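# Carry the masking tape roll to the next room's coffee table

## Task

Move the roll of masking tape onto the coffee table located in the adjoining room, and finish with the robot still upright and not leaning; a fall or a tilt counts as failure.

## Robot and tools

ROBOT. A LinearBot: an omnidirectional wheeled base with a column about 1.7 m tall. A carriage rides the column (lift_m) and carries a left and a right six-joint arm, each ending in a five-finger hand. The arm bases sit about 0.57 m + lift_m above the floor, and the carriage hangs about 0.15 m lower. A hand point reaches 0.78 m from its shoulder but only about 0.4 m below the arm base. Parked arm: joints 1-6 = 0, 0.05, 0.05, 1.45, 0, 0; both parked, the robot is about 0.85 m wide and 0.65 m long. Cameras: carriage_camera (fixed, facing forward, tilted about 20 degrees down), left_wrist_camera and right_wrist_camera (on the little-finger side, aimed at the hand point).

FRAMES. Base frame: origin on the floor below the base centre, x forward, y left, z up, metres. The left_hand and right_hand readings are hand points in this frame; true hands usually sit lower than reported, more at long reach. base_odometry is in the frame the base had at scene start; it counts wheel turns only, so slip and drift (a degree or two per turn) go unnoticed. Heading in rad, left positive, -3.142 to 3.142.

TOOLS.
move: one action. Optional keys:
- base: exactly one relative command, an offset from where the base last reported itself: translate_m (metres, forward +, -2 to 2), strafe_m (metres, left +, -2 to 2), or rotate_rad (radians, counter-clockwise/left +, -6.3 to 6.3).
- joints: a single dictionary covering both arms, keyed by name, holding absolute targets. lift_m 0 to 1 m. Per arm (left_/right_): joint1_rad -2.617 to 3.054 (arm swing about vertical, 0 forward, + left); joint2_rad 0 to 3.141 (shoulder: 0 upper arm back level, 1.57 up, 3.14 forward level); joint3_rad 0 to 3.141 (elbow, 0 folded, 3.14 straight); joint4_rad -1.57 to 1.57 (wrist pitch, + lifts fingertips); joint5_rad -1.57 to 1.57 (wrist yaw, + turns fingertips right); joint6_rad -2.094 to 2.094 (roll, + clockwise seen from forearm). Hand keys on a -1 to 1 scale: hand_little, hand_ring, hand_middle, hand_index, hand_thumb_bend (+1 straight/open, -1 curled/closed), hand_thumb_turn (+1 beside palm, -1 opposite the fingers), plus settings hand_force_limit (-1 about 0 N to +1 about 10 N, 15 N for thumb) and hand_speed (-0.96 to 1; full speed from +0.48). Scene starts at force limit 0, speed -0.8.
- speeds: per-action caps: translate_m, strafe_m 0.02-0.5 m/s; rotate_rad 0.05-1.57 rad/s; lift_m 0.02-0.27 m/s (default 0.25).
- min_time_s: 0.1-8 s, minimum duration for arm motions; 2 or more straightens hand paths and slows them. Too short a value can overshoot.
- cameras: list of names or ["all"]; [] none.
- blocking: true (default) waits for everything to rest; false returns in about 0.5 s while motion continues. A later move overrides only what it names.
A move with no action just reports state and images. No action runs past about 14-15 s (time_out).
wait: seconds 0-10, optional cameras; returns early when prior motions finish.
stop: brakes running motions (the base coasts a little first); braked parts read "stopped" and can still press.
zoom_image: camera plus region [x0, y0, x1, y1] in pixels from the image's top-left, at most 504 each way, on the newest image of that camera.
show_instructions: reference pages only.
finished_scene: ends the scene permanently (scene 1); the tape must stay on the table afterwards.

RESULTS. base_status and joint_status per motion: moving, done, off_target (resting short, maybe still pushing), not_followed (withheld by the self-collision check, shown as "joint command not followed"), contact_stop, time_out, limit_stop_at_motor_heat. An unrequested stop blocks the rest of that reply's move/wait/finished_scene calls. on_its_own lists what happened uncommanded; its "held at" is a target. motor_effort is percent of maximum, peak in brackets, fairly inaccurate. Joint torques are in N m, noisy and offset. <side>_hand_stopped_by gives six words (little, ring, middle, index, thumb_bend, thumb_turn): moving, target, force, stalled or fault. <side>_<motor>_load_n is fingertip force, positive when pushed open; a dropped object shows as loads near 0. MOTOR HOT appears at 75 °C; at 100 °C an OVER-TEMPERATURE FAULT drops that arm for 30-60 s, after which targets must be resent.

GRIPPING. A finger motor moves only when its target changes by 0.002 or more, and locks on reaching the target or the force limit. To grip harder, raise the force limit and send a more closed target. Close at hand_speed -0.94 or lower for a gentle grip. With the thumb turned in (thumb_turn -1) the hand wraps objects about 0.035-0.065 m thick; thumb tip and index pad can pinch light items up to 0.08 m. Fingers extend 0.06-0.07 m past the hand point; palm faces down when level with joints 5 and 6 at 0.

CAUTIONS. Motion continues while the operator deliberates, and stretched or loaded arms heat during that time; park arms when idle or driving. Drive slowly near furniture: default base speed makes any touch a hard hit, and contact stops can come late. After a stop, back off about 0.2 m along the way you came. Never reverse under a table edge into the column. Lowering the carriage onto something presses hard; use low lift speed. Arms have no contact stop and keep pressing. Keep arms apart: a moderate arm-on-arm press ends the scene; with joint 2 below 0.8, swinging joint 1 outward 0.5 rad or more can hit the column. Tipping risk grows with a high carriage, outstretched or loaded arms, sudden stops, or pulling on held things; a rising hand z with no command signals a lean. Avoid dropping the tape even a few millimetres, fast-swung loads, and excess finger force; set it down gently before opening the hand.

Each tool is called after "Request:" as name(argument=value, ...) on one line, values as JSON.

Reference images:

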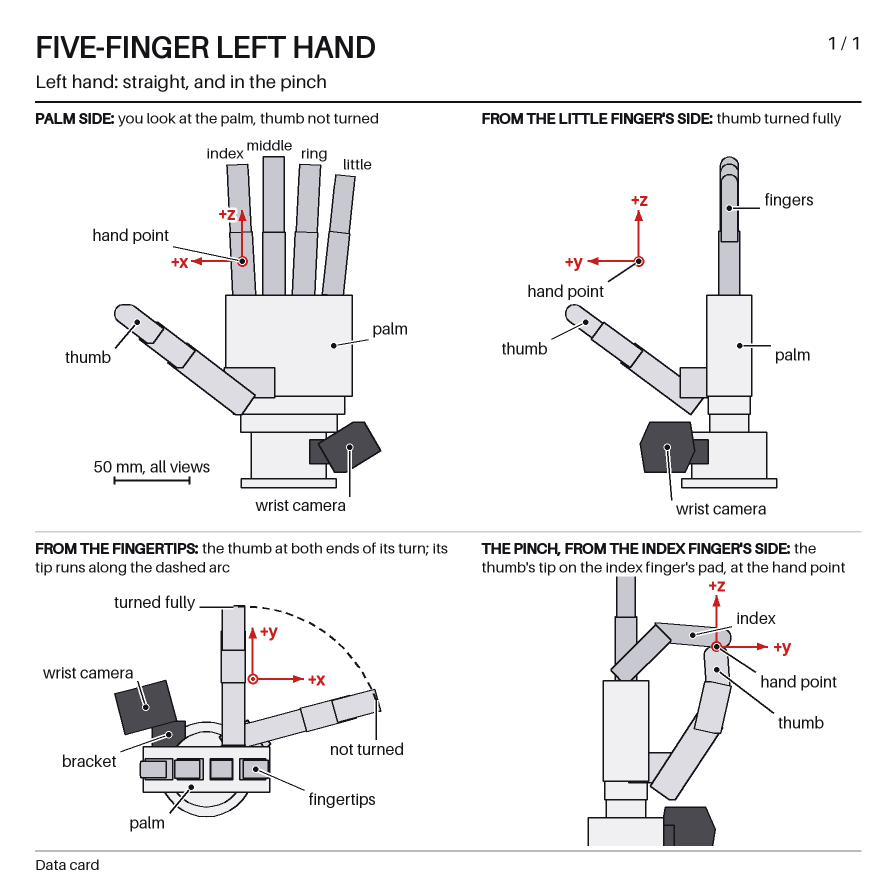

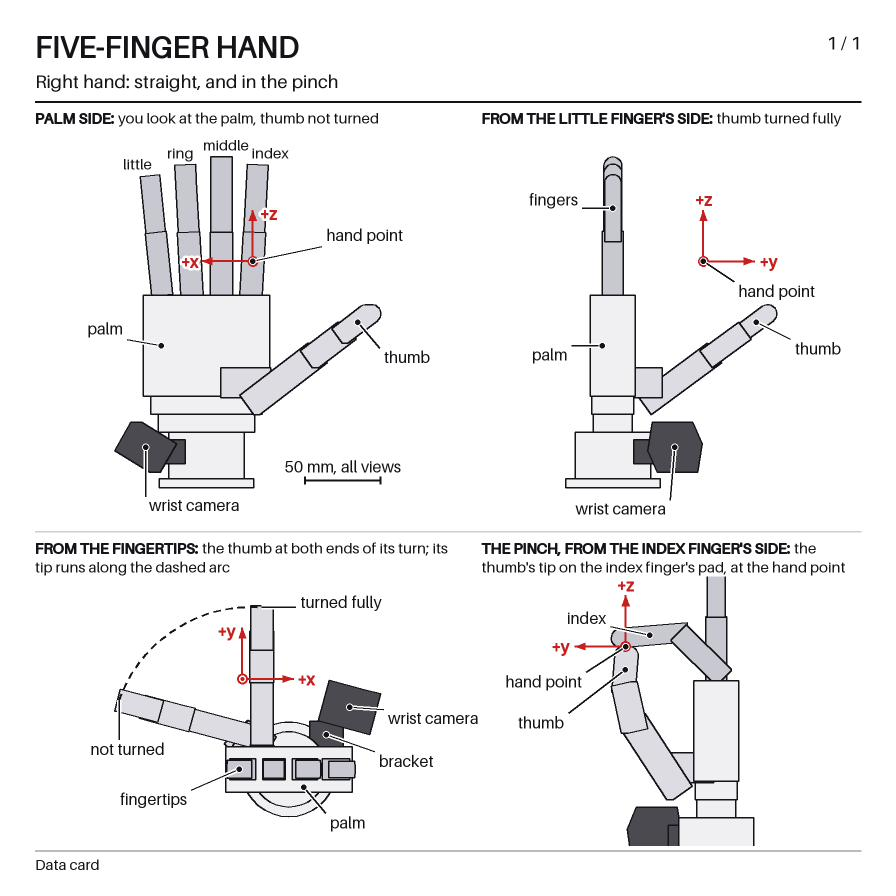

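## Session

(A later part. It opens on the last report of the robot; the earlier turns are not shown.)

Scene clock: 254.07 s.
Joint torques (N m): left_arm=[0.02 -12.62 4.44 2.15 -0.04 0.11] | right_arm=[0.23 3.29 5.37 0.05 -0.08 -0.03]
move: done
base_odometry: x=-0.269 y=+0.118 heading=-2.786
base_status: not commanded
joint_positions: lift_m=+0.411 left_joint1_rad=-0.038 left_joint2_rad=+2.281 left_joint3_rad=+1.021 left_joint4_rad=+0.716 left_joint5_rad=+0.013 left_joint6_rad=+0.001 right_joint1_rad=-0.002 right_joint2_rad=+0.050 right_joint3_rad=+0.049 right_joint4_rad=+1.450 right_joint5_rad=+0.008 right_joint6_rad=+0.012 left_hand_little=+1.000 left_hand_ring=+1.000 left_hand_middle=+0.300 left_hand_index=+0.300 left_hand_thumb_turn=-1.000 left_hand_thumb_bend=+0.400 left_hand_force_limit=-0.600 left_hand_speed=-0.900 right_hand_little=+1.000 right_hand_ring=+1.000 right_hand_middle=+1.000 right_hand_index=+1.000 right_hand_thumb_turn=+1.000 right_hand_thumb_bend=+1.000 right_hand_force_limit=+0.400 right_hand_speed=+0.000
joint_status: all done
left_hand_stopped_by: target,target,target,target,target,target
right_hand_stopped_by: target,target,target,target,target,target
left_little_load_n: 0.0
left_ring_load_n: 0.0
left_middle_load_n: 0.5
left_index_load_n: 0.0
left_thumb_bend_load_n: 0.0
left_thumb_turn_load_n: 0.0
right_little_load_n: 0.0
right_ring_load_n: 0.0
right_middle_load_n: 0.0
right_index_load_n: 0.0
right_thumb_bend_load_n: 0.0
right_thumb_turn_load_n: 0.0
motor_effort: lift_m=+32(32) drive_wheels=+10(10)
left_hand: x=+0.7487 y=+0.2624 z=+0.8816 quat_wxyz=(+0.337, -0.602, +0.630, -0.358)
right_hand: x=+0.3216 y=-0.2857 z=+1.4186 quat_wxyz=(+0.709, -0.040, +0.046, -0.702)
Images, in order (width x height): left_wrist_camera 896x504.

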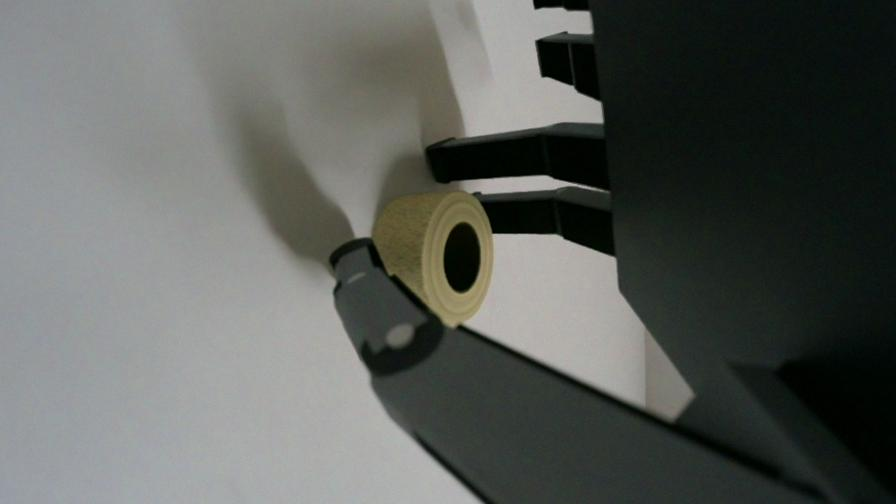

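Request:
move(joints={"left_hand_index": 1, "left_hand_middle": 1, "left_hand_speed": -0.5, "left_joint1_rad": -0.085}, min_time_s=1.5, cameras=["left_wrist_camera"])

Scene clock: 256.47 s.
Joint torques (N m): left_arm=[-1.42 -12.63 4.41 2.17 -0.04 0.11] | right_arm=[0.21 3.3 5.37 0.05 -0.09 -0.03]
move: done
base_odometry: x=-0.269 y=+0.118 heading=-2.786
base_status: not commanded
joint_positions: lift_m=+0.411 left_joint1_rad=-0.078 left_joint2_rad=+2.281 left_joint3_rad=+1.021 left_joint4_rad=+0.715 left_joint5_rad=+0.013 left_joint6_rad=+0.001 right_joint1_rad=-0.002 right_joint2_rad=+0.050 right_joint3_rad=+0.049 right_joint4_rad=+1.450 right_joint5_rad=+0.008 right_joint6_rad=+0.012 left_hand_little=+1.000 left_hand_ring=+1.000 left_hand_middle=+1.000 left_hand_index=+1.000 left_hand_thumb_turn=-1.000 left_hand_thumb_bend=+0.400 left_hand_force_limit=-0.600 left_hand_speed=-0.500 right_hand_little=+1.000 right_hand_ring=+1.000 right_hand_middle=+1.000 right_hand_index=+1.000 right_hand_thumb_turn=+1.000 right_hand_thumb_bend=+1.000 right_hand_force_limit=+0.400 right_hand_speed=+0.000
joint_status: all done
left_hand_stopped_by: target,target,target,target,target,target
right_hand_stopped_by: target,target,target,target,target,target
left_little_load_n: 0.0
left_ring_load_n: 0.0
left_middle_load_n: 0.0
left_index_load_n: 0.0
left_thumb_bend_load_n: 0.0
left_thumb_turn_load_n: 0.0
right_little_load_n: 0.0
right_ring_load_n: 0.0
right_middle_load_n: 0.0
right_index_load_n: 0.0
right_thumb_bend_load_n: 0.0
right_thumb_turn_load_n: 0.0
motor_effort: lift_m=+32(32) drive_wheels=+10(10)
left_hand: x=+0.7459 y=+0.2419 z=+0.8813 quat_wxyz=(+0.329, -0.589, +0.642, -0.364)
right_hand: x=+0.3216 y=-0.2857 z=+1.4186 quat_wxyz=(+0.709, -0.040, +0.046, -0.702)
Images, in order (width x height): left_wrist_camera 896x504.

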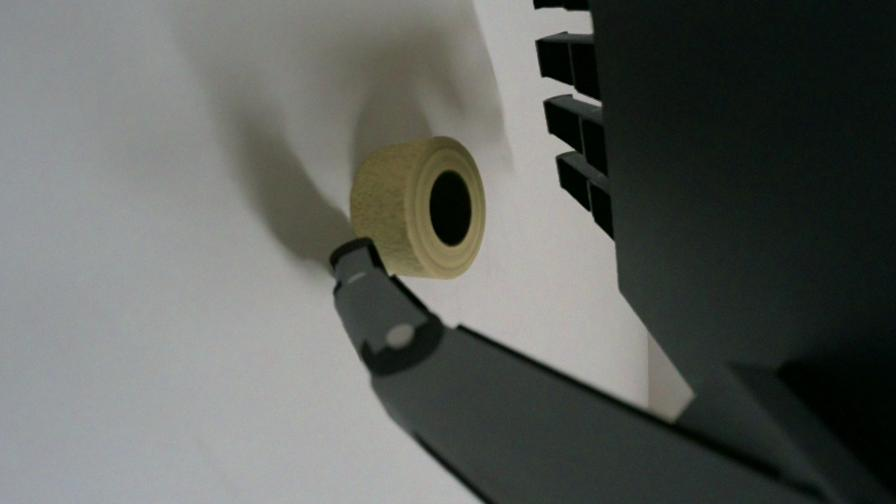

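Request:
move(base={"translate_m": -0.02}, joints={"left_joint1_rad": -0.1}, speeds={"translate_m": 0.05}, cameras=["left_wrist_camera"])

Scene clock: 258.43 s.
Joint torques (N m): left_arm=[-1.28 -12.56 4.48 2.17 -0.03 0.11] | right_arm=[0.21 3.23 5.27 0.03 -0.09 -0.04]
move: done
base_odometry: x=-0.250 y=+0.125 heading=-2.785
base_status: done
joint_positions: lift_m=+0.411 left_joint1_rad=-0.094 left_joint2_rad=+2.281 left_joint3_rad=+1.021 left_joint4_rad=+0.712 left_joint5_rad=+0.012 left_joint6_rad=+0.001 right_joint1_rad=-0.002 right_joint2_rad=+0.050 right_joint3_rad=+0.049 right_joint4_rad=+1.450 right_joint5_rad=+0.008 right_joint6_rad=+0.012 left_hand_little=+1.000 left_hand_ring=+1.000 left_hand_middle=+1.000 left_hand_index=+1.000 left_hand_thumb_turn=-1.000 left_hand_thumb_bend=+0.400 left_hand_force_limit=-0.600 left_hand_speed=-0.500 right_hand_little=+1.000 right_hand_ring=+1.000 right_hand_middle=+1.000 right_hand_index=+1.000 right_hand_thumb_turn=+1.000 right_hand_thumb_bend=+1.000 right_hand_force_limit=+0.400 right_hand_speed=+0.000
joint_status: all done
left_hand_stopped_by: target,target,target,target,target,target
right_hand_stopped_by: target,target,target,target,target,target
left_little_load_n: 0.0
left_ring_load_n: 0.0
left_middle_load_n: 0.0
left_index_load_n: 0.0
left_thumb_bend_load_n: 0.0
left_thumb_turn_load_n: 0.0
right_little_load_n: 0.0
right_ring_load_n: 0.0
right_middle_load_n: 0.0
right_index_load_n: 0.0
right_thumb_bend_load_n: 0.5
right_thumb_turn_load_n: -0.5
motor_effort: lift_m=+32(32) drive_wheels=+9(14)
left_hand: x=+0.7442 y=+0.2338 z=+0.8807 quat_wxyz=(+0.326, -0.585, +0.647, -0.365)
right_hand: x=+0.3216 y=-0.2857 z=+1.4186 quat_wxyz=(+0.709, -0.040, +0.046, -0.702)
Images, in order (width x height): left_wrist_camera 896x504.

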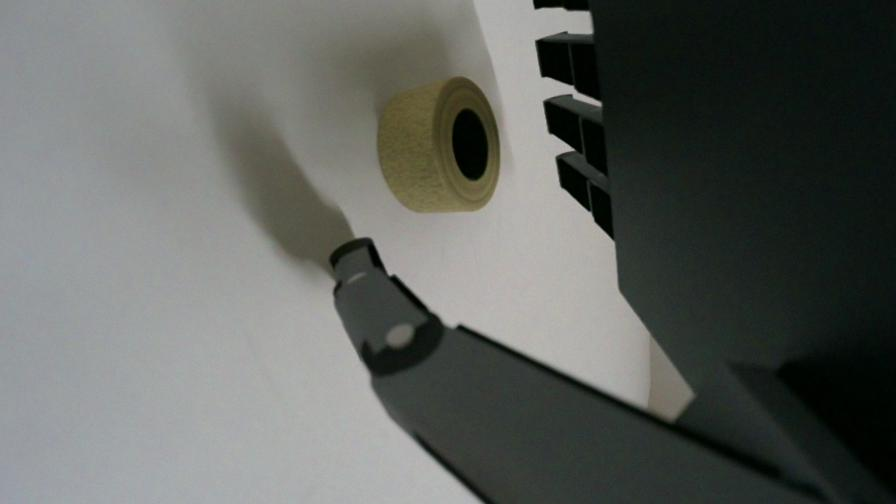

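Request:
move(base={"translate_m": 0.018}, joints={"left_joint1_rad": -0.09}, speeds={"translate_m": 0.05}, cameras=["left_wrist_camera"])

Scene clock: 262.27 s.
Joint torques (N m): left_arm=[-0.39 -12.51 4.57 2.21 -0.04 0.1] | right_arm=[0.23 3.32 5.29 0.05 -0.09 -0.04]
move: done
base_odometry: x=-0.267 y=+0.119 heading=-2.786
base_status: done
joint_positions: lift_m=+0.411 left_joint1_rad=-0.094 left_joint2_rad=+2.281 left_joint3_rad=+1.020 left_joint4_rad=+0.710 left_joint5_rad=+0.012 left_joint6_rad=+0.001 right_joint1_rad=-0.002 right_joint2_rad=+0.050 right_joint3_rad=+0.049 right_joint4_rad=+1.449 right_joint5_rad=+0.008 right_joint6_rad=+0.012 left_hand_little=+1.000 left_hand_ring=+1.000 left_hand_middle=+1.000 left_hand_index=+1.000 left_hand_thumb_turn=-1.000 left_hand_thumb_bend=+0.400 left_hand_force_limit=-0.600 left_hand_speed=-0.500 right_hand_little=+1.000 right_hand_ring=+1.000 right_hand_middle=+1.000 right_hand_index=+1.000 right_hand_thumb_turn=+1.000 right_hand_thumb_bend=+1.000 right_hand_force_limit=+0.400 right_hand_speed=+0.000
joint_status: all done
left_hand_stopped_by: target,target,target,target,target,target
right_hand_stopped_by: target,target,target,target,target,target
left_little_load_n: 0.0
left_ring_load_n: 0.0
left_middle_load_n: 0.0
left_index_load_n: 0.0
left_thumb_bend_load_n: 0.0
left_thumb_turn_load_n: 0.0
right_little_load_n: 0.0
right_ring_load_n: 0.0
right_middle_load_n: 0.0
right_index_load_n: 0.0
right_thumb_bend_load_n: 0.0
right_thumb_turn_load_n: 0.0
motor_effort: lift_m=+32(32) drive_wheels=-3(8)
left_hand: x=+0.7436 y=+0.2337 z=+0.8801 quat_wxyz=(+0.325, -0.585, +0.648, -0.364)
right_hand: x=+0.3219 y=-0.2857 z=+1.4185 quat_wxyz=(+0.709, -0.040, +0.047, -0.702)
Images, in order (width x height): left_wrist_camera 896x504.

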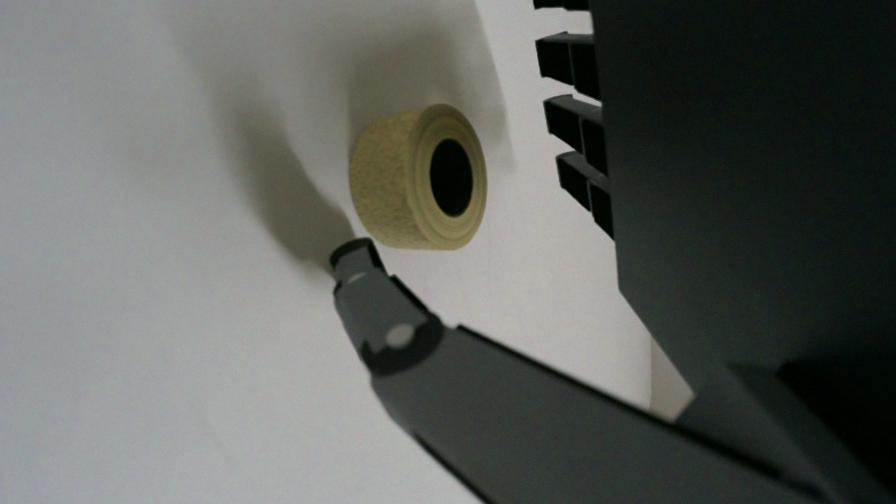

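Request:
move(joints={"left_joint1_rad": -0.07}, min_time_s=1, cameras=["left_wrist_camera"])

Request:
move(joints={"left_hand_speed": -0.9, "left_hand_force_limit": -0.5, "left_hand_index": 0.3, "left_hand_middle": 0.3}, cameras=["left_wrist_camera"])

Scene clock: 263.90 s.
Joint torques (N m): left_arm=[0.02 -12.66 4.45 2.21 -0.03 0.11] | right_arm=[0.2 3.23 5.44 0.05 -0.09 -0.04]
move: done
base_odometry: x=-0.267 y=+0.119 heading=-2.786
base_status: not commanded
joint_positions: lift_m=+0.411 left_joint1_rad=-0.078 left_joint2_rad=+2.281 left_joint3_rad=+1.020 left_joint4_rad=+0.710 left_joint5_rad=+0.012 left_joint6_rad=+0.001 right_joint1_rad=-0.002 right_joint2_rad=+0.050 right_joint3_rad=+0.049 right_joint4_rad=+1.449 right_joint5_rad=+0.008 right_joint6_rad=+0.012 left_hand_little=+1.000 left_hand_ring=+1.000 left_hand_middle=+1.000 left_hand_index=+1.000 left_hand_thumb_turn=-1.000 left_hand_thumb_bend=+0.400 left_hand_force_limit=-0.600 left_hand_speed=-0.500 right_hand_little=+1.000 right_hand_ring=+1.000 right_hand_middle=+1.000 right_hand_index=+1.000 right_hand_thumb_turn=+1.000 right_hand_thumb_bend=+1.000 right_hand_force_limit=+0.400 right_hand_speed=+0.000
joint_status: all done
left_hand_stopped_by: target,target,target,target,target,target
right_hand_stopped_by: target,target,target,target,target,target
left_little_load_n: 0.0
left_ring_load_n: -0.5
left_middle_load_n: 0.0
left_index_load_n: 0.0
left_thumb_bend_load_n: 0.0
left_thumb_turn_load_n: 0.0
right_little_load_n: 0.0
right_ring_load_n: 0.0
right_middle_load_n: 0.0
right_index_load_n: 0.0
right_thumb_bend_load_n: 0.0
right_thumb_turn_load_n: 0.0
motor_effort: lift_m=+32(32) drive_wheels=-3(3)
left_hand: x=+0.7448 y=+0.2420 z=+0.8801 quat_wxyz=(+0.328, -0.590, +0.643, -0.362)
right_hand: x=+0.3219 y=-0.2857 z=+1.4185 quat_wxyz=(+0.709, -0.040, +0.047, -0.702)
Images, in order (width x height): left_wrist_camera 896x504.

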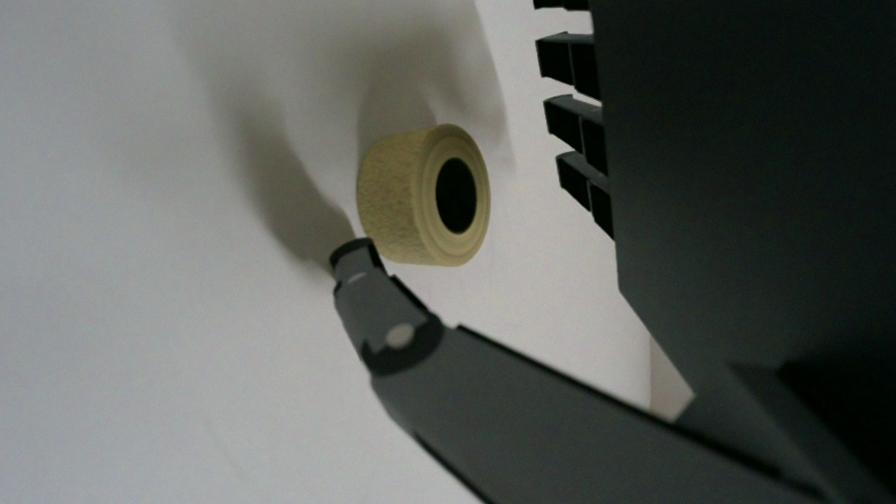

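Scene clock: 266.90 s.
Joint torques (N m): left_arm=[0.01 -12.63 4.48 2.14 -0.03 0.11] | right_arm=[0.23 3.26 5.34 0.07 -0.08 -0.04]
move: done
base_odometry: x=-0.267 y=+0.119 heading=-2.786
base_status: not commanded
joint_positions: lift_m=+0.411 left_joint1_rad=-0.078 left_joint2_rad=+2.281 left_joint3_rad=+1.020 left_joint4_rad=+0.717 left_joint5_rad=+0.012 left_joint6_rad=+0.001 right_joint1_rad=-0.002 right_joint2_rad=+0.050 right_joint3_rad=+0.049 right_joint4_rad=+1.449 right_joint5_rad=+0.008 right_joint6_rad=+0.012 left_hand_little=+1.000 left_hand_ring=+1.000 left_hand_middle=+0.300 left_hand_index=+0.300 left_hand_thumb_turn=-1.000 left_hand_thumb_bend=+0.400 left_hand_force_limit=-0.500 left_hand_speed=-0.900 right_hand_little=+1.000 right_hand_ring=+1.000 right_hand_middle=+1.000 right_hand_index=+1.000 right_hand_thumb_turn=+1.000 right_hand_thumb_bend=+1.000 right_hand_force_limit=+0.400 right_hand_speed=+0.000
joint_status: all done
left_hand_stopped_by: target,target,target,target,target,target
right_hand_stopped_by: target,target,target,target,target,target
left_little_load_n: 0.0
left_ring_load_n: 0.0
left_middle_load_n: 0.5
left_index_load_n: 0.0
left_thumb_bend_load_n: 0.5
left_thumb_turn_load_n: 0.0
right_little_load_n: 0.0
right_ring_load_n: 0.0
right_middle_load_n: 0.0
right_index_load_n: 0.0
right_thumb_bend_load_n: 0.0
right_thumb_turn_load_n: 0.0
motor_effort: lift_m=+32(32) drive_wheels=-3(3)
left_hand: x=+0.7462 y=+0.2419 z=+0.8816 quat_wxyz=(+0.330, -0.589, +0.642, -0.364)
right_hand: x=+0.3219 y=-0.2857 z=+1.4185 quat_wxyz=(+0.709, -0.040, +0.047, -0.702)
Images, in order (width x height): left_wrist_camera 896x504.

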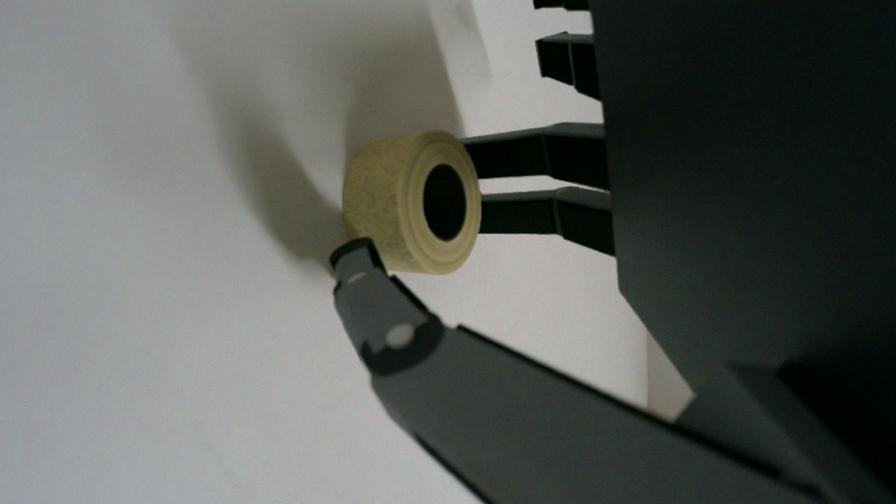

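Request:
move(joints={"left_hand_speed": -0.92, "left_hand_force_limit": -0.5, "left_hand_thumb_bend": -0.1}, cameras=["left_wrist_camera"])

Scene clock: 269.43 s.
Joint torques (N m): left_arm=[-0.01 -12.6 4.46 2.13 -0.03 0.11] | right_arm=[0.2 3.29 5.37 0.06 -0.09 -0.03]
move: off_target
base_odometry: x=-0.267 y=+0.119 heading=-2.786
base_status: not commanded
joint_positions: lift_m=+0.411 left_joint1_rad=-0.078 left_joint2_rad=+2.281 left_joint3_rad=+1.020 left_joint4_rad=+0.717 left_joint5_rad=+0.012 left_joint6_rad=+0.001 right_joint1_rad=-0.002 right_joint2_rad=+0.050 right_joint3_rad=+0.049 right_joint4_rad=+1.449 right_joint5_rad=+0.008 right_joint6_rad=+0.012 left_hand_little=+1.000 left_hand_ring=+1.000 left_hand_middle=+0.300 left_hand_index=+0.300 left_hand_thumb_turn=-1.000 left_hand_thumb_bend=+0.269 left_hand_force_limit=-0.500 left_hand_speed=-0.920 right_hand_little=+1.000 right_hand_ring=+1.000 right_hand_middle=+1.000 right_hand_index=+1.000 right_hand_thumb_turn=+1.000 right_hand_thumb_bend=+1.000 right_hand_force_limit=+0.400 right_hand_speed=+0.000
joint_status: left_hand_thumb_bend off_target (ended at +0.269, target -0.100); the others done
left_hand_stopped_by: target,target,target,target,force,target
right_hand_stopped_by: target,target,target,target,target,target
left_little_load_n: 0.0
left_ring_load_n: 0.0
left_middle_load_n: 1.5
left_index_load_n: 0.0
left_thumb_bend_load_n: 3.5
left_thumb_turn_load_n: 1.0
right_little_load_n: 0.0
right_ring_load_n: 0.0
right_middle_load_n: 0.0
right_index_load_n: 0.0
right_thumb_bend_load_n: 0.0
right_thumb_turn_load_n: 0.0
motor_effort: lift_m=+32(32) drive_wheels=-3(3)
left_hand: x=+0.7462 y=+0.2419 z=+0.8816 quat_wxyz=(+0.330, -0.589, +0.642, -0.364)
right_hand: x=+0.3219 y=-0.2857 z=+1.4185 quat_wxyz=(+0.709, -0.040, +0.047, -0.702)
Images, in order (width x height): left_wrist_camera 896x504.

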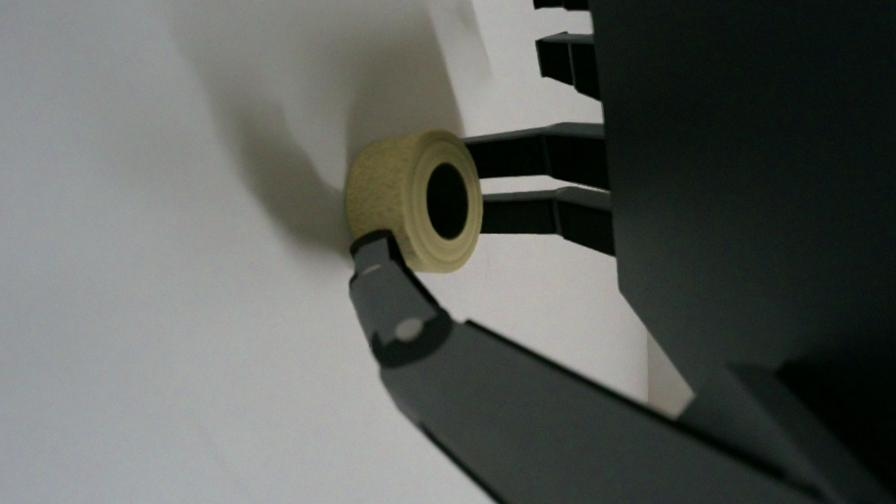

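Request:
move(joints={"left_hand_force_limit": -0.2, "left_hand_thumb_bend": -0.2, "left_hand_index": -0.2, "left_hand_middle": -0.2}, cameras=["left_wrist_camera"])

Scene clock: 273.10 s.
Joint torques (N m): left_arm=[0.02 -12.64 4.46 2.14 -0.04 0.1] | right_arm=[0.2 3.3 5.35 0.07 -0.08 -0.04]
move: off_target
base_odometry: x=-0.267 y=+0.119 heading=-2.786
base_status: not commanded
joint_positions: lift_m=+0.411 left_joint1_rad=-0.078 left_joint2_rad=+2.281 left_joint3_rad=+1.020 left_joint4_rad=+0.717 left_joint5_rad=+0.012 left_joint6_rad=+0.001 right_joint1_rad=-0.002 right_joint2_rad=+0.050 right_joint3_rad=+0.049 right_joint4_rad=+1.449 right_joint5_rad=+0.008 right_joint6_rad=+0.012 left_hand_little=+1.000 left_hand_ring=+1.000 left_hand_middle=+0.288 left_hand_index=+0.220 left_hand_thumb_turn=-1.000 left_hand_thumb_bend=+0.247 left_hand_force_limit=-0.200 left_hand_speed=-0.920 right_hand_little=+1.000 right_hand_ring=+1.000 right_hand_middle=+1.000 right_hand_index=+1.000 right_hand_thumb_turn=+1.000 right_hand_thumb_bend=+1.000 right_hand_force_limit=+0.400 right_hand_speed=+0.000
joint_status: left_hand_middle off_target (ended at +0.288, target -0.200); left_hand_index off_target (ended at +0.220, target -0.200); left_hand_thumb_bend off_target (ended at +0.247, target -0.200); the others done
left_hand_stopped_by: target,target,force,force,force,target
right_hand_stopped_by: target,target,target,target,target,target
left_little_load_n: 0.0
left_ring_load_n: 0.0
left_middle_load_n: 4.0
left_index_load_n: 4.0
left_thumb_bend_load_n: 7.0
left_thumb_turn_load_n: 0.0
right_little_load_n: 0.0
right_ring_load_n: 0.0
right_middle_load_n: 0.0
right_index_load_n: 0.0
right_thumb_bend_load_n: 0.0
right_thumb_turn_load_n: 0.0
motor_effort: lift_m=+32(32) drive_wheels=-3(3)
left_hand: x=+0.7462 y=+0.2419 z=+0.8816 quat_wxyz=(+0.330, -0.589, +0.642, -0.364)
right_hand: x=+0.3219 y=-0.2857 z=+1.4185 quat_wxyz=(+0.709, -0.040, +0.047, -0.702)
Images, in order (width x height): left_wrist_camera 896x504.

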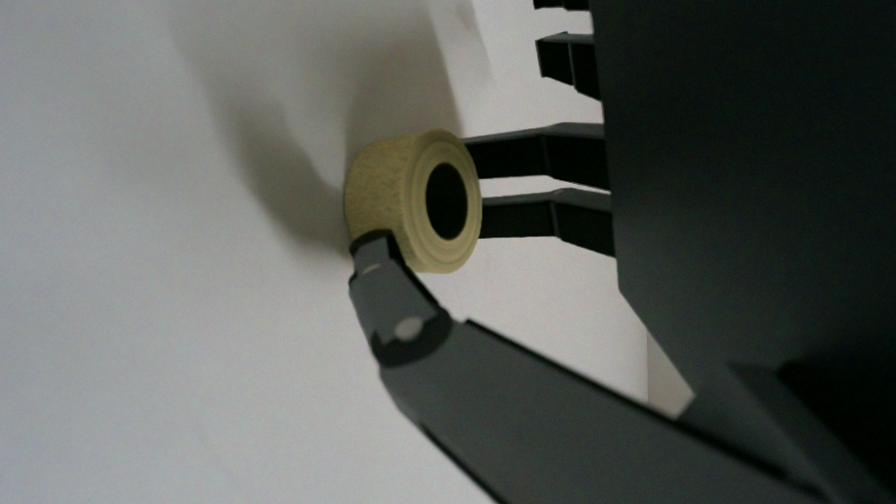

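Good grip. Lift slowly.

Request:
move(joints={"lift_m": 0.44}, speeds={"lift_m": 0.04}, cameras=["left_wrist_camera"])

Request:
move(joints={"lift_m": 0.55}, speeds={"lift_m": 0.1}, cameras=["left_wrist_camera", "carriage_camera"])

Scene clock: 274.53 s.
Joint torques (N m): left_arm=[0.02 -12.66 4.45 2.23 -0.03 0.11] | right_arm=[0.2 3.29 5.5 0.04 -0.09 -0.04]
move: done
base_odometry: x=-0.267 y=+0.119 heading=-2.786
base_status: not commanded
joint_positions: lift_m=+0.440 left_joint1_rad=-0.078 left_joint2_rad=+2.281 left_joint3_rad=+1.020 left_joint4_rad=+0.710 left_joint5_rad=+0.012 left_joint6_rad=+0.001 right_joint1_rad=-0.002 right_joint2_rad=+0.050 right_joint3_rad=+0.049 right_joint4_rad=+1.449 right_joint5_rad=+0.008 right_joint6_rad=+0.012 left_hand_little=+1.000 left_hand_ring=+1.000 left_hand_middle=+0.288 left_hand_index=+0.220 left_hand_thumb_turn=-1.000 left_hand_thumb_bend=+0.247 left_hand_force_limit=-0.200 left_hand_speed=-0.920 right_hand_little=+1.000 right_hand_ring=+1.000 right_hand_middle=+1.000 right_hand_index=+1.000 right_hand_thumb_turn=+1.000 right_hand_thumb_bend=+1.000 right_hand_force_limit=+0.400 right_hand_speed=+0.000
joint_status: all done
left_hand_stopped_by: target,target,force,force,force,target
right_hand_stopped_by: target,target,target,target,target,target
left_little_load_n: 0.0
left_ring_load_n: 0.0
left_middle_load_n: 3.5
left_index_load_n: 4.0
left_thumb_bend_load_n: 7.5
left_thumb_turn_load_n: 0.0
right_little_load_n: 0.0
right_ring_load_n: 0.0
right_middle_load_n: 0.0
right_index_load_n: 0.0
right_thumb_bend_load_n: 0.0
right_thumb_turn_load_n: 0.0
motor_effort: lift_m=+32(40) drive_wheels=-3(3)
left_hand: x=+0.7448 y=+0.2420 z=+0.9091 quat_wxyz=(+0.328, -0.590, +0.643, -0.362)
right_hand: x=+0.3219 y=-0.2857 z=+1.4474 quat_wxyz=(+0.709, -0.040, +0.047, -0.702)
Images, in order (width x height): left_wrist_camera 896x504.

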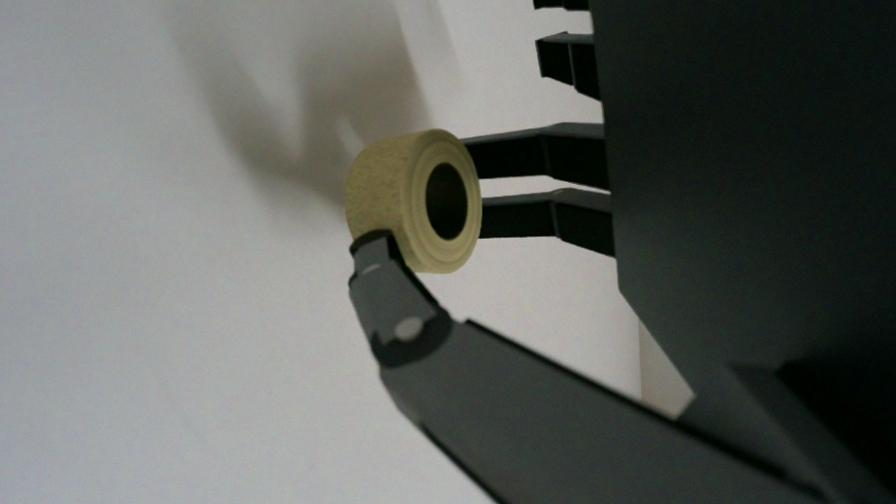

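Scene clock: 276.03 s.
Joint torques (N m): left_arm=[0.01 -12.75 4.53 2.25 -0.03 0.11] | right_arm=[0.2 3.23 5.26 0.04 -0.08 -0.04]
move: done
base_odometry: x=-0.267 y=+0.119 heading=-2.785
base_status: not commanded
joint_positions: lift_m=+0.550 left_joint1_rad=-0.078 left_joint2_rad=+2.281 left_joint3_rad=+1.019 left_joint4_rad=+0.707 left_joint5_rad=+0.012 left_joint6_rad=+0.001 right_joint1_rad=-0.002 right_joint2_rad=+0.050 right_joint3_rad=+0.049 right_joint4_rad=+1.449 right_joint5_rad=+0.008 right_joint6_rad=+0.012 left_hand_little=+1.000 left_hand_ring=+1.000 left_hand_middle=+0.288 left_hand_index=+0.220 left_hand_thumb_turn=-1.000 left_hand_thumb_bend=+0.247 left_hand_force_limit=-0.200 left_hand_speed=-0.920 right_hand_little=+1.000 right_hand_ring=+1.000 right_hand_middle=+1.000 right_hand_index=+1.000 right_hand_thumb_turn=+1.000 right_hand_thumb_bend=+1.000 right_hand_force_limit=+0.400 right_hand_speed=+0.000
joint_status: all done
left_hand_stopped_by: target,target,force,force,force,target
right_hand_stopped_by: target,target,target,target,target,target
left_little_load_n: 0.0
left_ring_load_n: 0.0
left_middle_load_n: 3.5
left_index_load_n: 4.0
left_thumb_bend_load_n: 7.0
left_thumb_turn_load_n: 0.0
right_little_load_n: 0.0
right_ring_load_n: 0.0
right_middle_load_n: 0.0
right_index_load_n: 0.0
right_thumb_bend_load_n: 0.0
right_thumb_turn_load_n: 0.0
motor_effort: lift_m=+31(42) drive_wheels=-3(3)
left_hand: x=+0.7439 y=+0.2420 z=+1.0183 quat_wxyz=(+0.327, -0.591, +0.643, -0.361)
right_hand: x=+0.3218 y=-0.2857 z=+1.5575 quat_wxyz=(+0.709, -0.040, +0.046, -0.702)
pictures: carriage_camera, left_wrist_camera
Images, in order (width x height): carriage_camera 896x504, left_wrist_camera 896x504.

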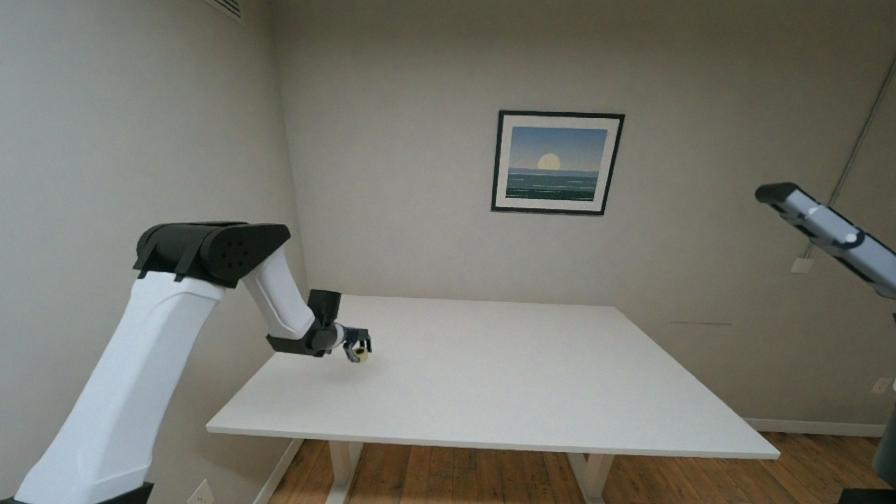

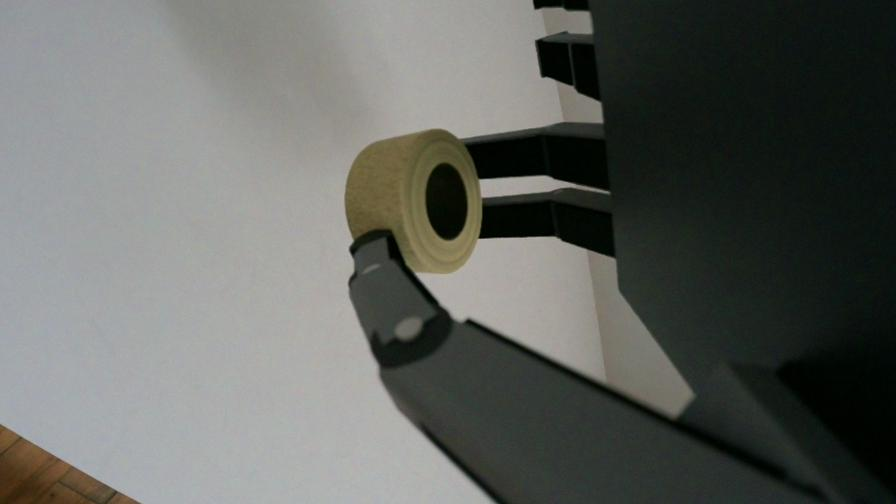

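Request:
move(base={"translate_m": -0.25}, speeds={"translate_m": 0.15})

Request:
move(joints={"lift_m": 0.35, "left_joint1_rad": 0, "left_joint2_rad": 0.05, "left_joint3_rad": 0.05, "left_joint4_rad": 1.45, "left_joint5_rad": 0, "left_joint6_rad": 0}, min_time_s=5, cameras=["left_wrist_camera"])

Request:
move(base={"rotate_rad": 1.568}, speeds={"rotate_rad": 0.5}, cameras=["carriage_camera"])

Scene clock: 280.87 s.
Joint torques (N m): left_arm=[0.02 -12.56 4.56 2.25 -0.03 0.11] | right_arm=[0.2 3.28 5.33 0.08 -0.09 -0.04]
move: done
base_odometry: x=-0.033 y=+0.206 heading=-2.784
base_status: done
joint_positions: lift_m=+0.550 left_joint1_rad=-0.078 left_joint2_rad=+2.281 left_joint3_rad=+1.019 left_joint4_rad=+0.706 left_joint5_rad=+0.012 left_joint6_rad=+0.001 right_joint1_rad=-0.002 right_joint2_rad=+0.050 right_joint3_rad=+0.049 right_joint4_rad=+1.450 right_joint5_rad=+0.008 right_joint6_rad=+0.012 left_hand_little=+1.000 left_hand_ring=+1.000 left_hand_middle=+0.288 left_hand_index=+0.220 left_hand_thumb_turn=-1.000 left_hand_thumb_bend=+0.247 left_hand_force_limit=-0.200 left_hand_speed=-0.920 right_hand_little=+1.000 right_hand_ring=+1.000 right_hand_middle=+1.000 right_hand_index=+1.000 right_hand_thumb_turn=+1.000 right_hand_thumb_bend=+1.000 right_hand_force_limit=+0.400 right_hand_speed=+0.000
joint_status: not commanded
left_hand_stopped_by: target,target,force,force,force,target
right_hand_stopped_by: target,target,target,target,target,target
left_little_load_n: 0.0
left_ring_load_n: 0.0
left_middle_load_n: 3.5
left_index_load_n: 4.0
left_thumb_bend_load_n: 7.5
left_thumb_turn_load_n: 0.0
right_little_load_n: 0.0
right_ring_load_n: 0.0
right_middle_load_n: 0.0
right_index_load_n: 0.0
right_thumb_bend_load_n: 0.0
right_thumb_turn_load_n: 0.0
motor_effort: lift_m=+31(32) drive_wheels=-5(16)
left_hand: x=+0.7438 y=+0.2420 z=+1.0182 quat_wxyz=(+0.327, -0.591, +0.644, -0.361)
right_hand: x=+0.3216 y=-0.2857 z=+1.5576 quat_wxyz=(+0.709, -0.040, +0.046, -0.702)
pictures: none

Scene clock: 286.17 s.
Joint torques (N m): left_arm=[0.08 2.71 4.52 0.05 -0.03 0.11] | right_arm=[0.23 3.33 5.35 0.06 -0.08 -0.04]
move: done
base_odometry: x=-0.033 y=+0.206 heading=-2.784
base_status: not commanded
joint_positions: lift_m=+0.350 left_joint1_rad=-0.008 left_joint2_rad=+0.060 left_joint3_rad=+0.055 left_joint4_rad=+1.438 left_joint5_rad=+0.012 left_joint6_rad=+0.001 right_joint1_rad=-0.002 right_joint2_rad=+0.050 right_joint3_rad=+0.049 right_joint4_rad=+1.449 right_joint5_rad=+0.008 right_joint6_rad=+0.012 left_hand_little=+1.000 left_hand_ring=+1.000 left_hand_middle=+0.288 left_hand_index=+0.220 left_hand_thumb_turn=-1.000 left_hand_thumb_bend=+0.247 left_hand_force_limit=-0.200 left_hand_speed=-0.920 right_hand_little=+1.000 right_hand_ring=+1.000 right_hand_middle=+1.000 right_hand_index=+1.000 right_hand_thumb_turn=+1.000 right_hand_thumb_bend=+1.000 right_hand_force_limit=+0.400 right_hand_speed=+0.000
joint_status: all done
left_hand_stopped_by: target,target,force,force,force,target
right_hand_stopped_by: target,target,target,target,target,target
left_little_load_n: 0.0
left_ring_load_n: 0.0
left_middle_load_n: 3.0
left_index_load_n: 4.0
left_thumb_bend_load_n: 7.5
left_thumb_turn_load_n: -0.5
right_little_load_n: 0.0
right_ring_load_n: 0.0
right_middle_load_n: 0.0
right_index_load_n: 0.0
right_thumb_bend_load_n: 0.0
right_thumb_turn_load_n: 0.0
motor_effort: lift_m=+34(38) drive_wheels=+9(9)
left_hand: x=+0.3263 y=+0.2817 z=+1.3566 quat_wxyz=(+0.702, -0.045, +0.053, -0.708)
right_hand: x=+0.3217 y=-0.2857 z=+1.3573 quat_wxyz=(+0.709, -0.040, +0.046, -0.702)
Images, in order (width x height): left_wrist_camera 896x504.

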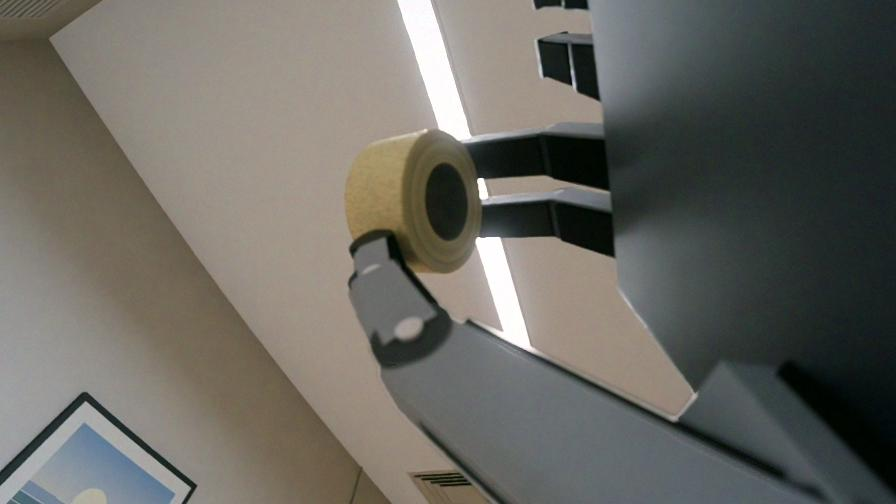

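Scene clock: 290.23 s.
Joint torques (N m): left_arm=[0.08 2.69 4.64 -0.05 -0.02 0.11] | right_arm=[0.2 3.25 5.34 0.08 -0.08 -0.04]
move: done
base_odometry: x=-0.033 y=+0.206 heading=-1.217
base_status: done
joint_positions: lift_m=+0.350 left_joint1_rad=-0.008 left_joint2_rad=+0.060 left_joint3_rad=+0.054 left_joint4_rad=+1.443 left_joint5_rad=+0.011 left_joint6_rad=+0.001 right_joint1_rad=-0.002 right_joint2_rad=+0.050 right_joint3_rad=+0.049 right_joint4_rad=+1.450 right_joint5_rad=+0.008 right_joint6_rad=+0.012 left_hand_little=+1.000 left_hand_ring=+1.000 left_hand_middle=+0.288 left_hand_index=+0.220 left_hand_thumb_turn=-1.000 left_hand_thumb_bend=+0.247 left_hand_force_limit=-0.200 left_hand_speed=-0.920 right_hand_little=+1.000 right_hand_ring=+1.000 right_hand_middle=+1.000 right_hand_index=+1.000 right_hand_thumb_turn=+1.000 right_hand_thumb_bend=+1.000 right_hand_force_limit=+0.400 right_hand_speed=+0.000
joint_status: not commanded
left_hand_stopped_by: target,target,force,force,force,target
right_hand_stopped_by: target,target,target,target,target,target
left_little_load_n: 0.0
left_ring_load_n: 0.0
left_middle_load_n: 3.5
left_index_load_n: 4.0
left_thumb_bend_load_n: 7.5
left_thumb_turn_load_n: 0.0
right_little_load_n: 0.0
right_ring_load_n: 0.0
right_middle_load_n: 0.0
right_index_load_n: 0.0
right_thumb_bend_load_n: 0.0
right_thumb_turn_load_n: 0.0
motor_effort: lift_m=+34(34) drive_wheels=+8(13)
left_hand: x=+0.3254 y=+0.2818 z=+1.3567 quat_wxyz=(+0.703, -0.043, +0.052, -0.708)
right_hand: x=+0.3214 y=-0.2857 z=+1.3574 quat_wxyz=(+0.709, -0.040, +0.046, -0.702)
Images, in order (width x height): carriage_camera 896x504.

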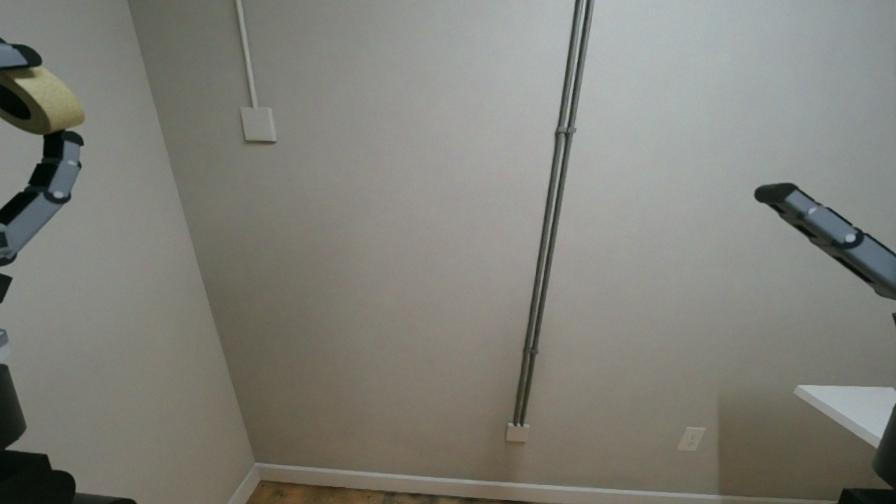

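Request:
move(base={"translate_m": -1.61}, speeds={"translate_m": 0.3}, cameras=["carriage_camera"])

Request:
move(base={"strafe_m": 0.4}, speeds={"strafe_m": 0.2}, cameras=["carriage_camera", "left_wrist_camera"])

Scene clock: 297.60 s.
Joint torques (N m): left_arm=[0.06 2.7 4.64 -0.06 -0.02 0.1] | right_arm=[0.18 3.15 5.45 0.08 -0.09 -0.04]
move: done
base_odometry: x=-0.594 y=+1.715 heading=-1.215
base_status: done
joint_positions: lift_m=+0.350 left_joint1_rad=-0.008 left_joint2_rad=+0.060 left_joint3_rad=+0.053 left_joint4_rad=+1.447 left_joint5_rad=+0.011 left_joint6_rad=+0.001 right_joint1_rad=-0.002 right_joint2_rad=+0.050 right_joint3_rad=+0.049 right_joint4_rad=+1.450 right_joint5_rad=+0.008 right_joint6_rad=+0.012 left_hand_little=+1.000 left_hand_ring=+1.000 left_hand_middle=+0.288 left_hand_index=+0.220 left_hand_thumb_turn=-1.000 left_hand_thumb_bend=+0.247 left_hand_force_limit=-0.200 left_hand_speed=-0.920 right_hand_little=+1.000 right_hand_ring=+1.000 right_hand_middle=+1.000 right_hand_index=+1.000 right_hand_thumb_turn=+1.000 right_hand_thumb_bend=+1.000 right_hand_force_limit=+0.400 right_hand_speed=+0.000
joint_status: not commanded
left_hand_stopped_by: target,target,force,force,force,target
right_hand_stopped_by: target,target,target,target,target,target
left_little_load_n: 0.0
left_ring_load_n: 0.0
left_middle_load_n: 3.5
left_index_load_n: 4.0
left_thumb_bend_load_n: 7.0
left_thumb_turn_load_n: 0.0
right_little_load_n: 0.0
right_ring_load_n: 0.0
right_middle_load_n: 0.0
right_index_load_n: 0.0
right_thumb_bend_load_n: 0.0
right_thumb_turn_load_n: 0.0
motor_effort: lift_m=+34(34) drive_wheels=-5(18)
left_hand: x=+0.3246 y=+0.2818 z=+1.3568 quat_wxyz=(+0.703, -0.042, +0.051, -0.709)
right_hand: x=+0.3215 y=-0.2857 z=+1.3574 quat_wxyz=(+0.709, -0.040, +0.046, -0.702)
Images, in order (width x height): carriage_camera 896x504.

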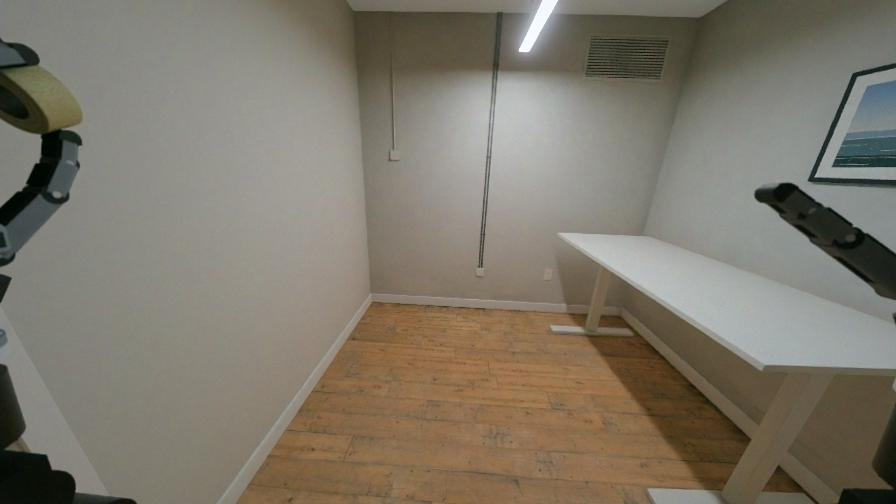

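Scene clock: 300.70 s.
Joint torques (N m): left_arm=[-0.06 2.71 4.66 -0.08 0.03 0.11] | right_arm=[0.18 3.29 5.46 0.04 -0.09 -0.04]
move: done
base_odometry: x=-0.219 y=+1.855 heading=-1.215
base_status: done
joint_positions: lift_m=+0.350 left_joint1_rad=-0.007 left_joint2_rad=+0.060 left_joint3_rad=+0.053 left_joint4_rad=+1.448 left_joint5_rad=+0.010 left_joint6_rad=+0.001 right_joint1_rad=-0.002 right_joint2_rad=+0.050 right_joint3_rad=+0.049 right_joint4_rad=+1.450 right_joint5_rad=+0.008 right_joint6_rad=+0.012 left_hand_little=+1.000 left_hand_ring=+1.000 left_hand_middle=+0.288 left_hand_index=+0.220 left_hand_thumb_turn=-1.000 left_hand_thumb_bend=+0.247 left_hand_force_limit=-0.200 left_hand_speed=-0.920 right_hand_little=+1.000 right_hand_ring=+1.000 right_hand_middle=+1.000 right_hand_index=+1.000 right_hand_thumb_turn=+1.000 right_hand_thumb_bend=+1.000 right_hand_force_limit=+0.400 right_hand_speed=+0.000
joint_status: not commanded
left_hand_stopped_by: target,target,force,force,force,target
right_hand_stopped_by: target,target,target,target,target,target
left_little_load_n: 0.0
left_ring_load_n: 0.0
left_middle_load_n: 3.5
left_index_load_n: 4.0
left_thumb_bend_load_n: 7.5
left_thumb_turn_load_n: 0.0
right_little_load_n: 0.0
right_ring_load_n: 0.0
right_middle_load_n: 0.0
right_index_load_n: 0.0
right_thumb_bend_load_n: 0.0
right_thumb_turn_load_n: 0.0
motor_effort: lift_m=+34(34) drive_wheels=+0(10)
left_hand: x=+0.3244 y=+0.2821 z=+1.3569 quat_wxyz=(+0.703, -0.042, +0.050, -0.708)
right_hand: x=+0.3215 y=-0.2857 z=+1.3574 quat_wxyz=(+0.709, -0.040, +0.046, -0.702)
Images, in order (width x height): carriage_camera 896x504, left_wrist_camera 896x504.

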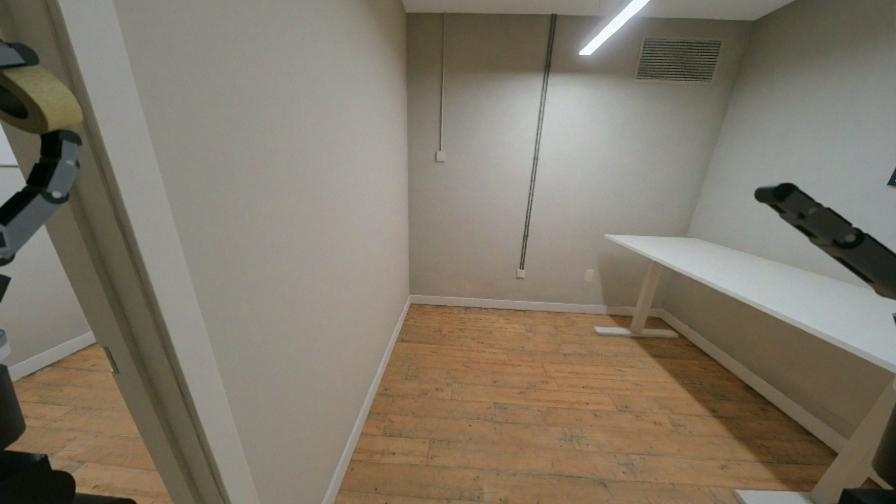

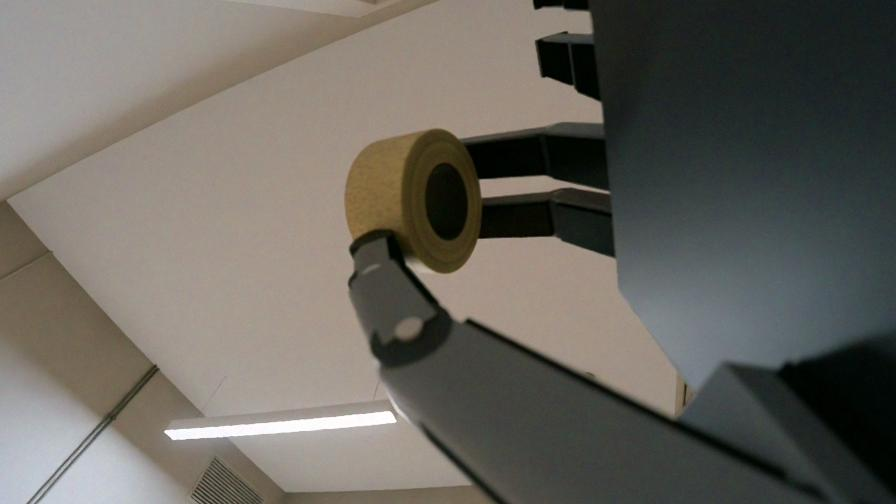

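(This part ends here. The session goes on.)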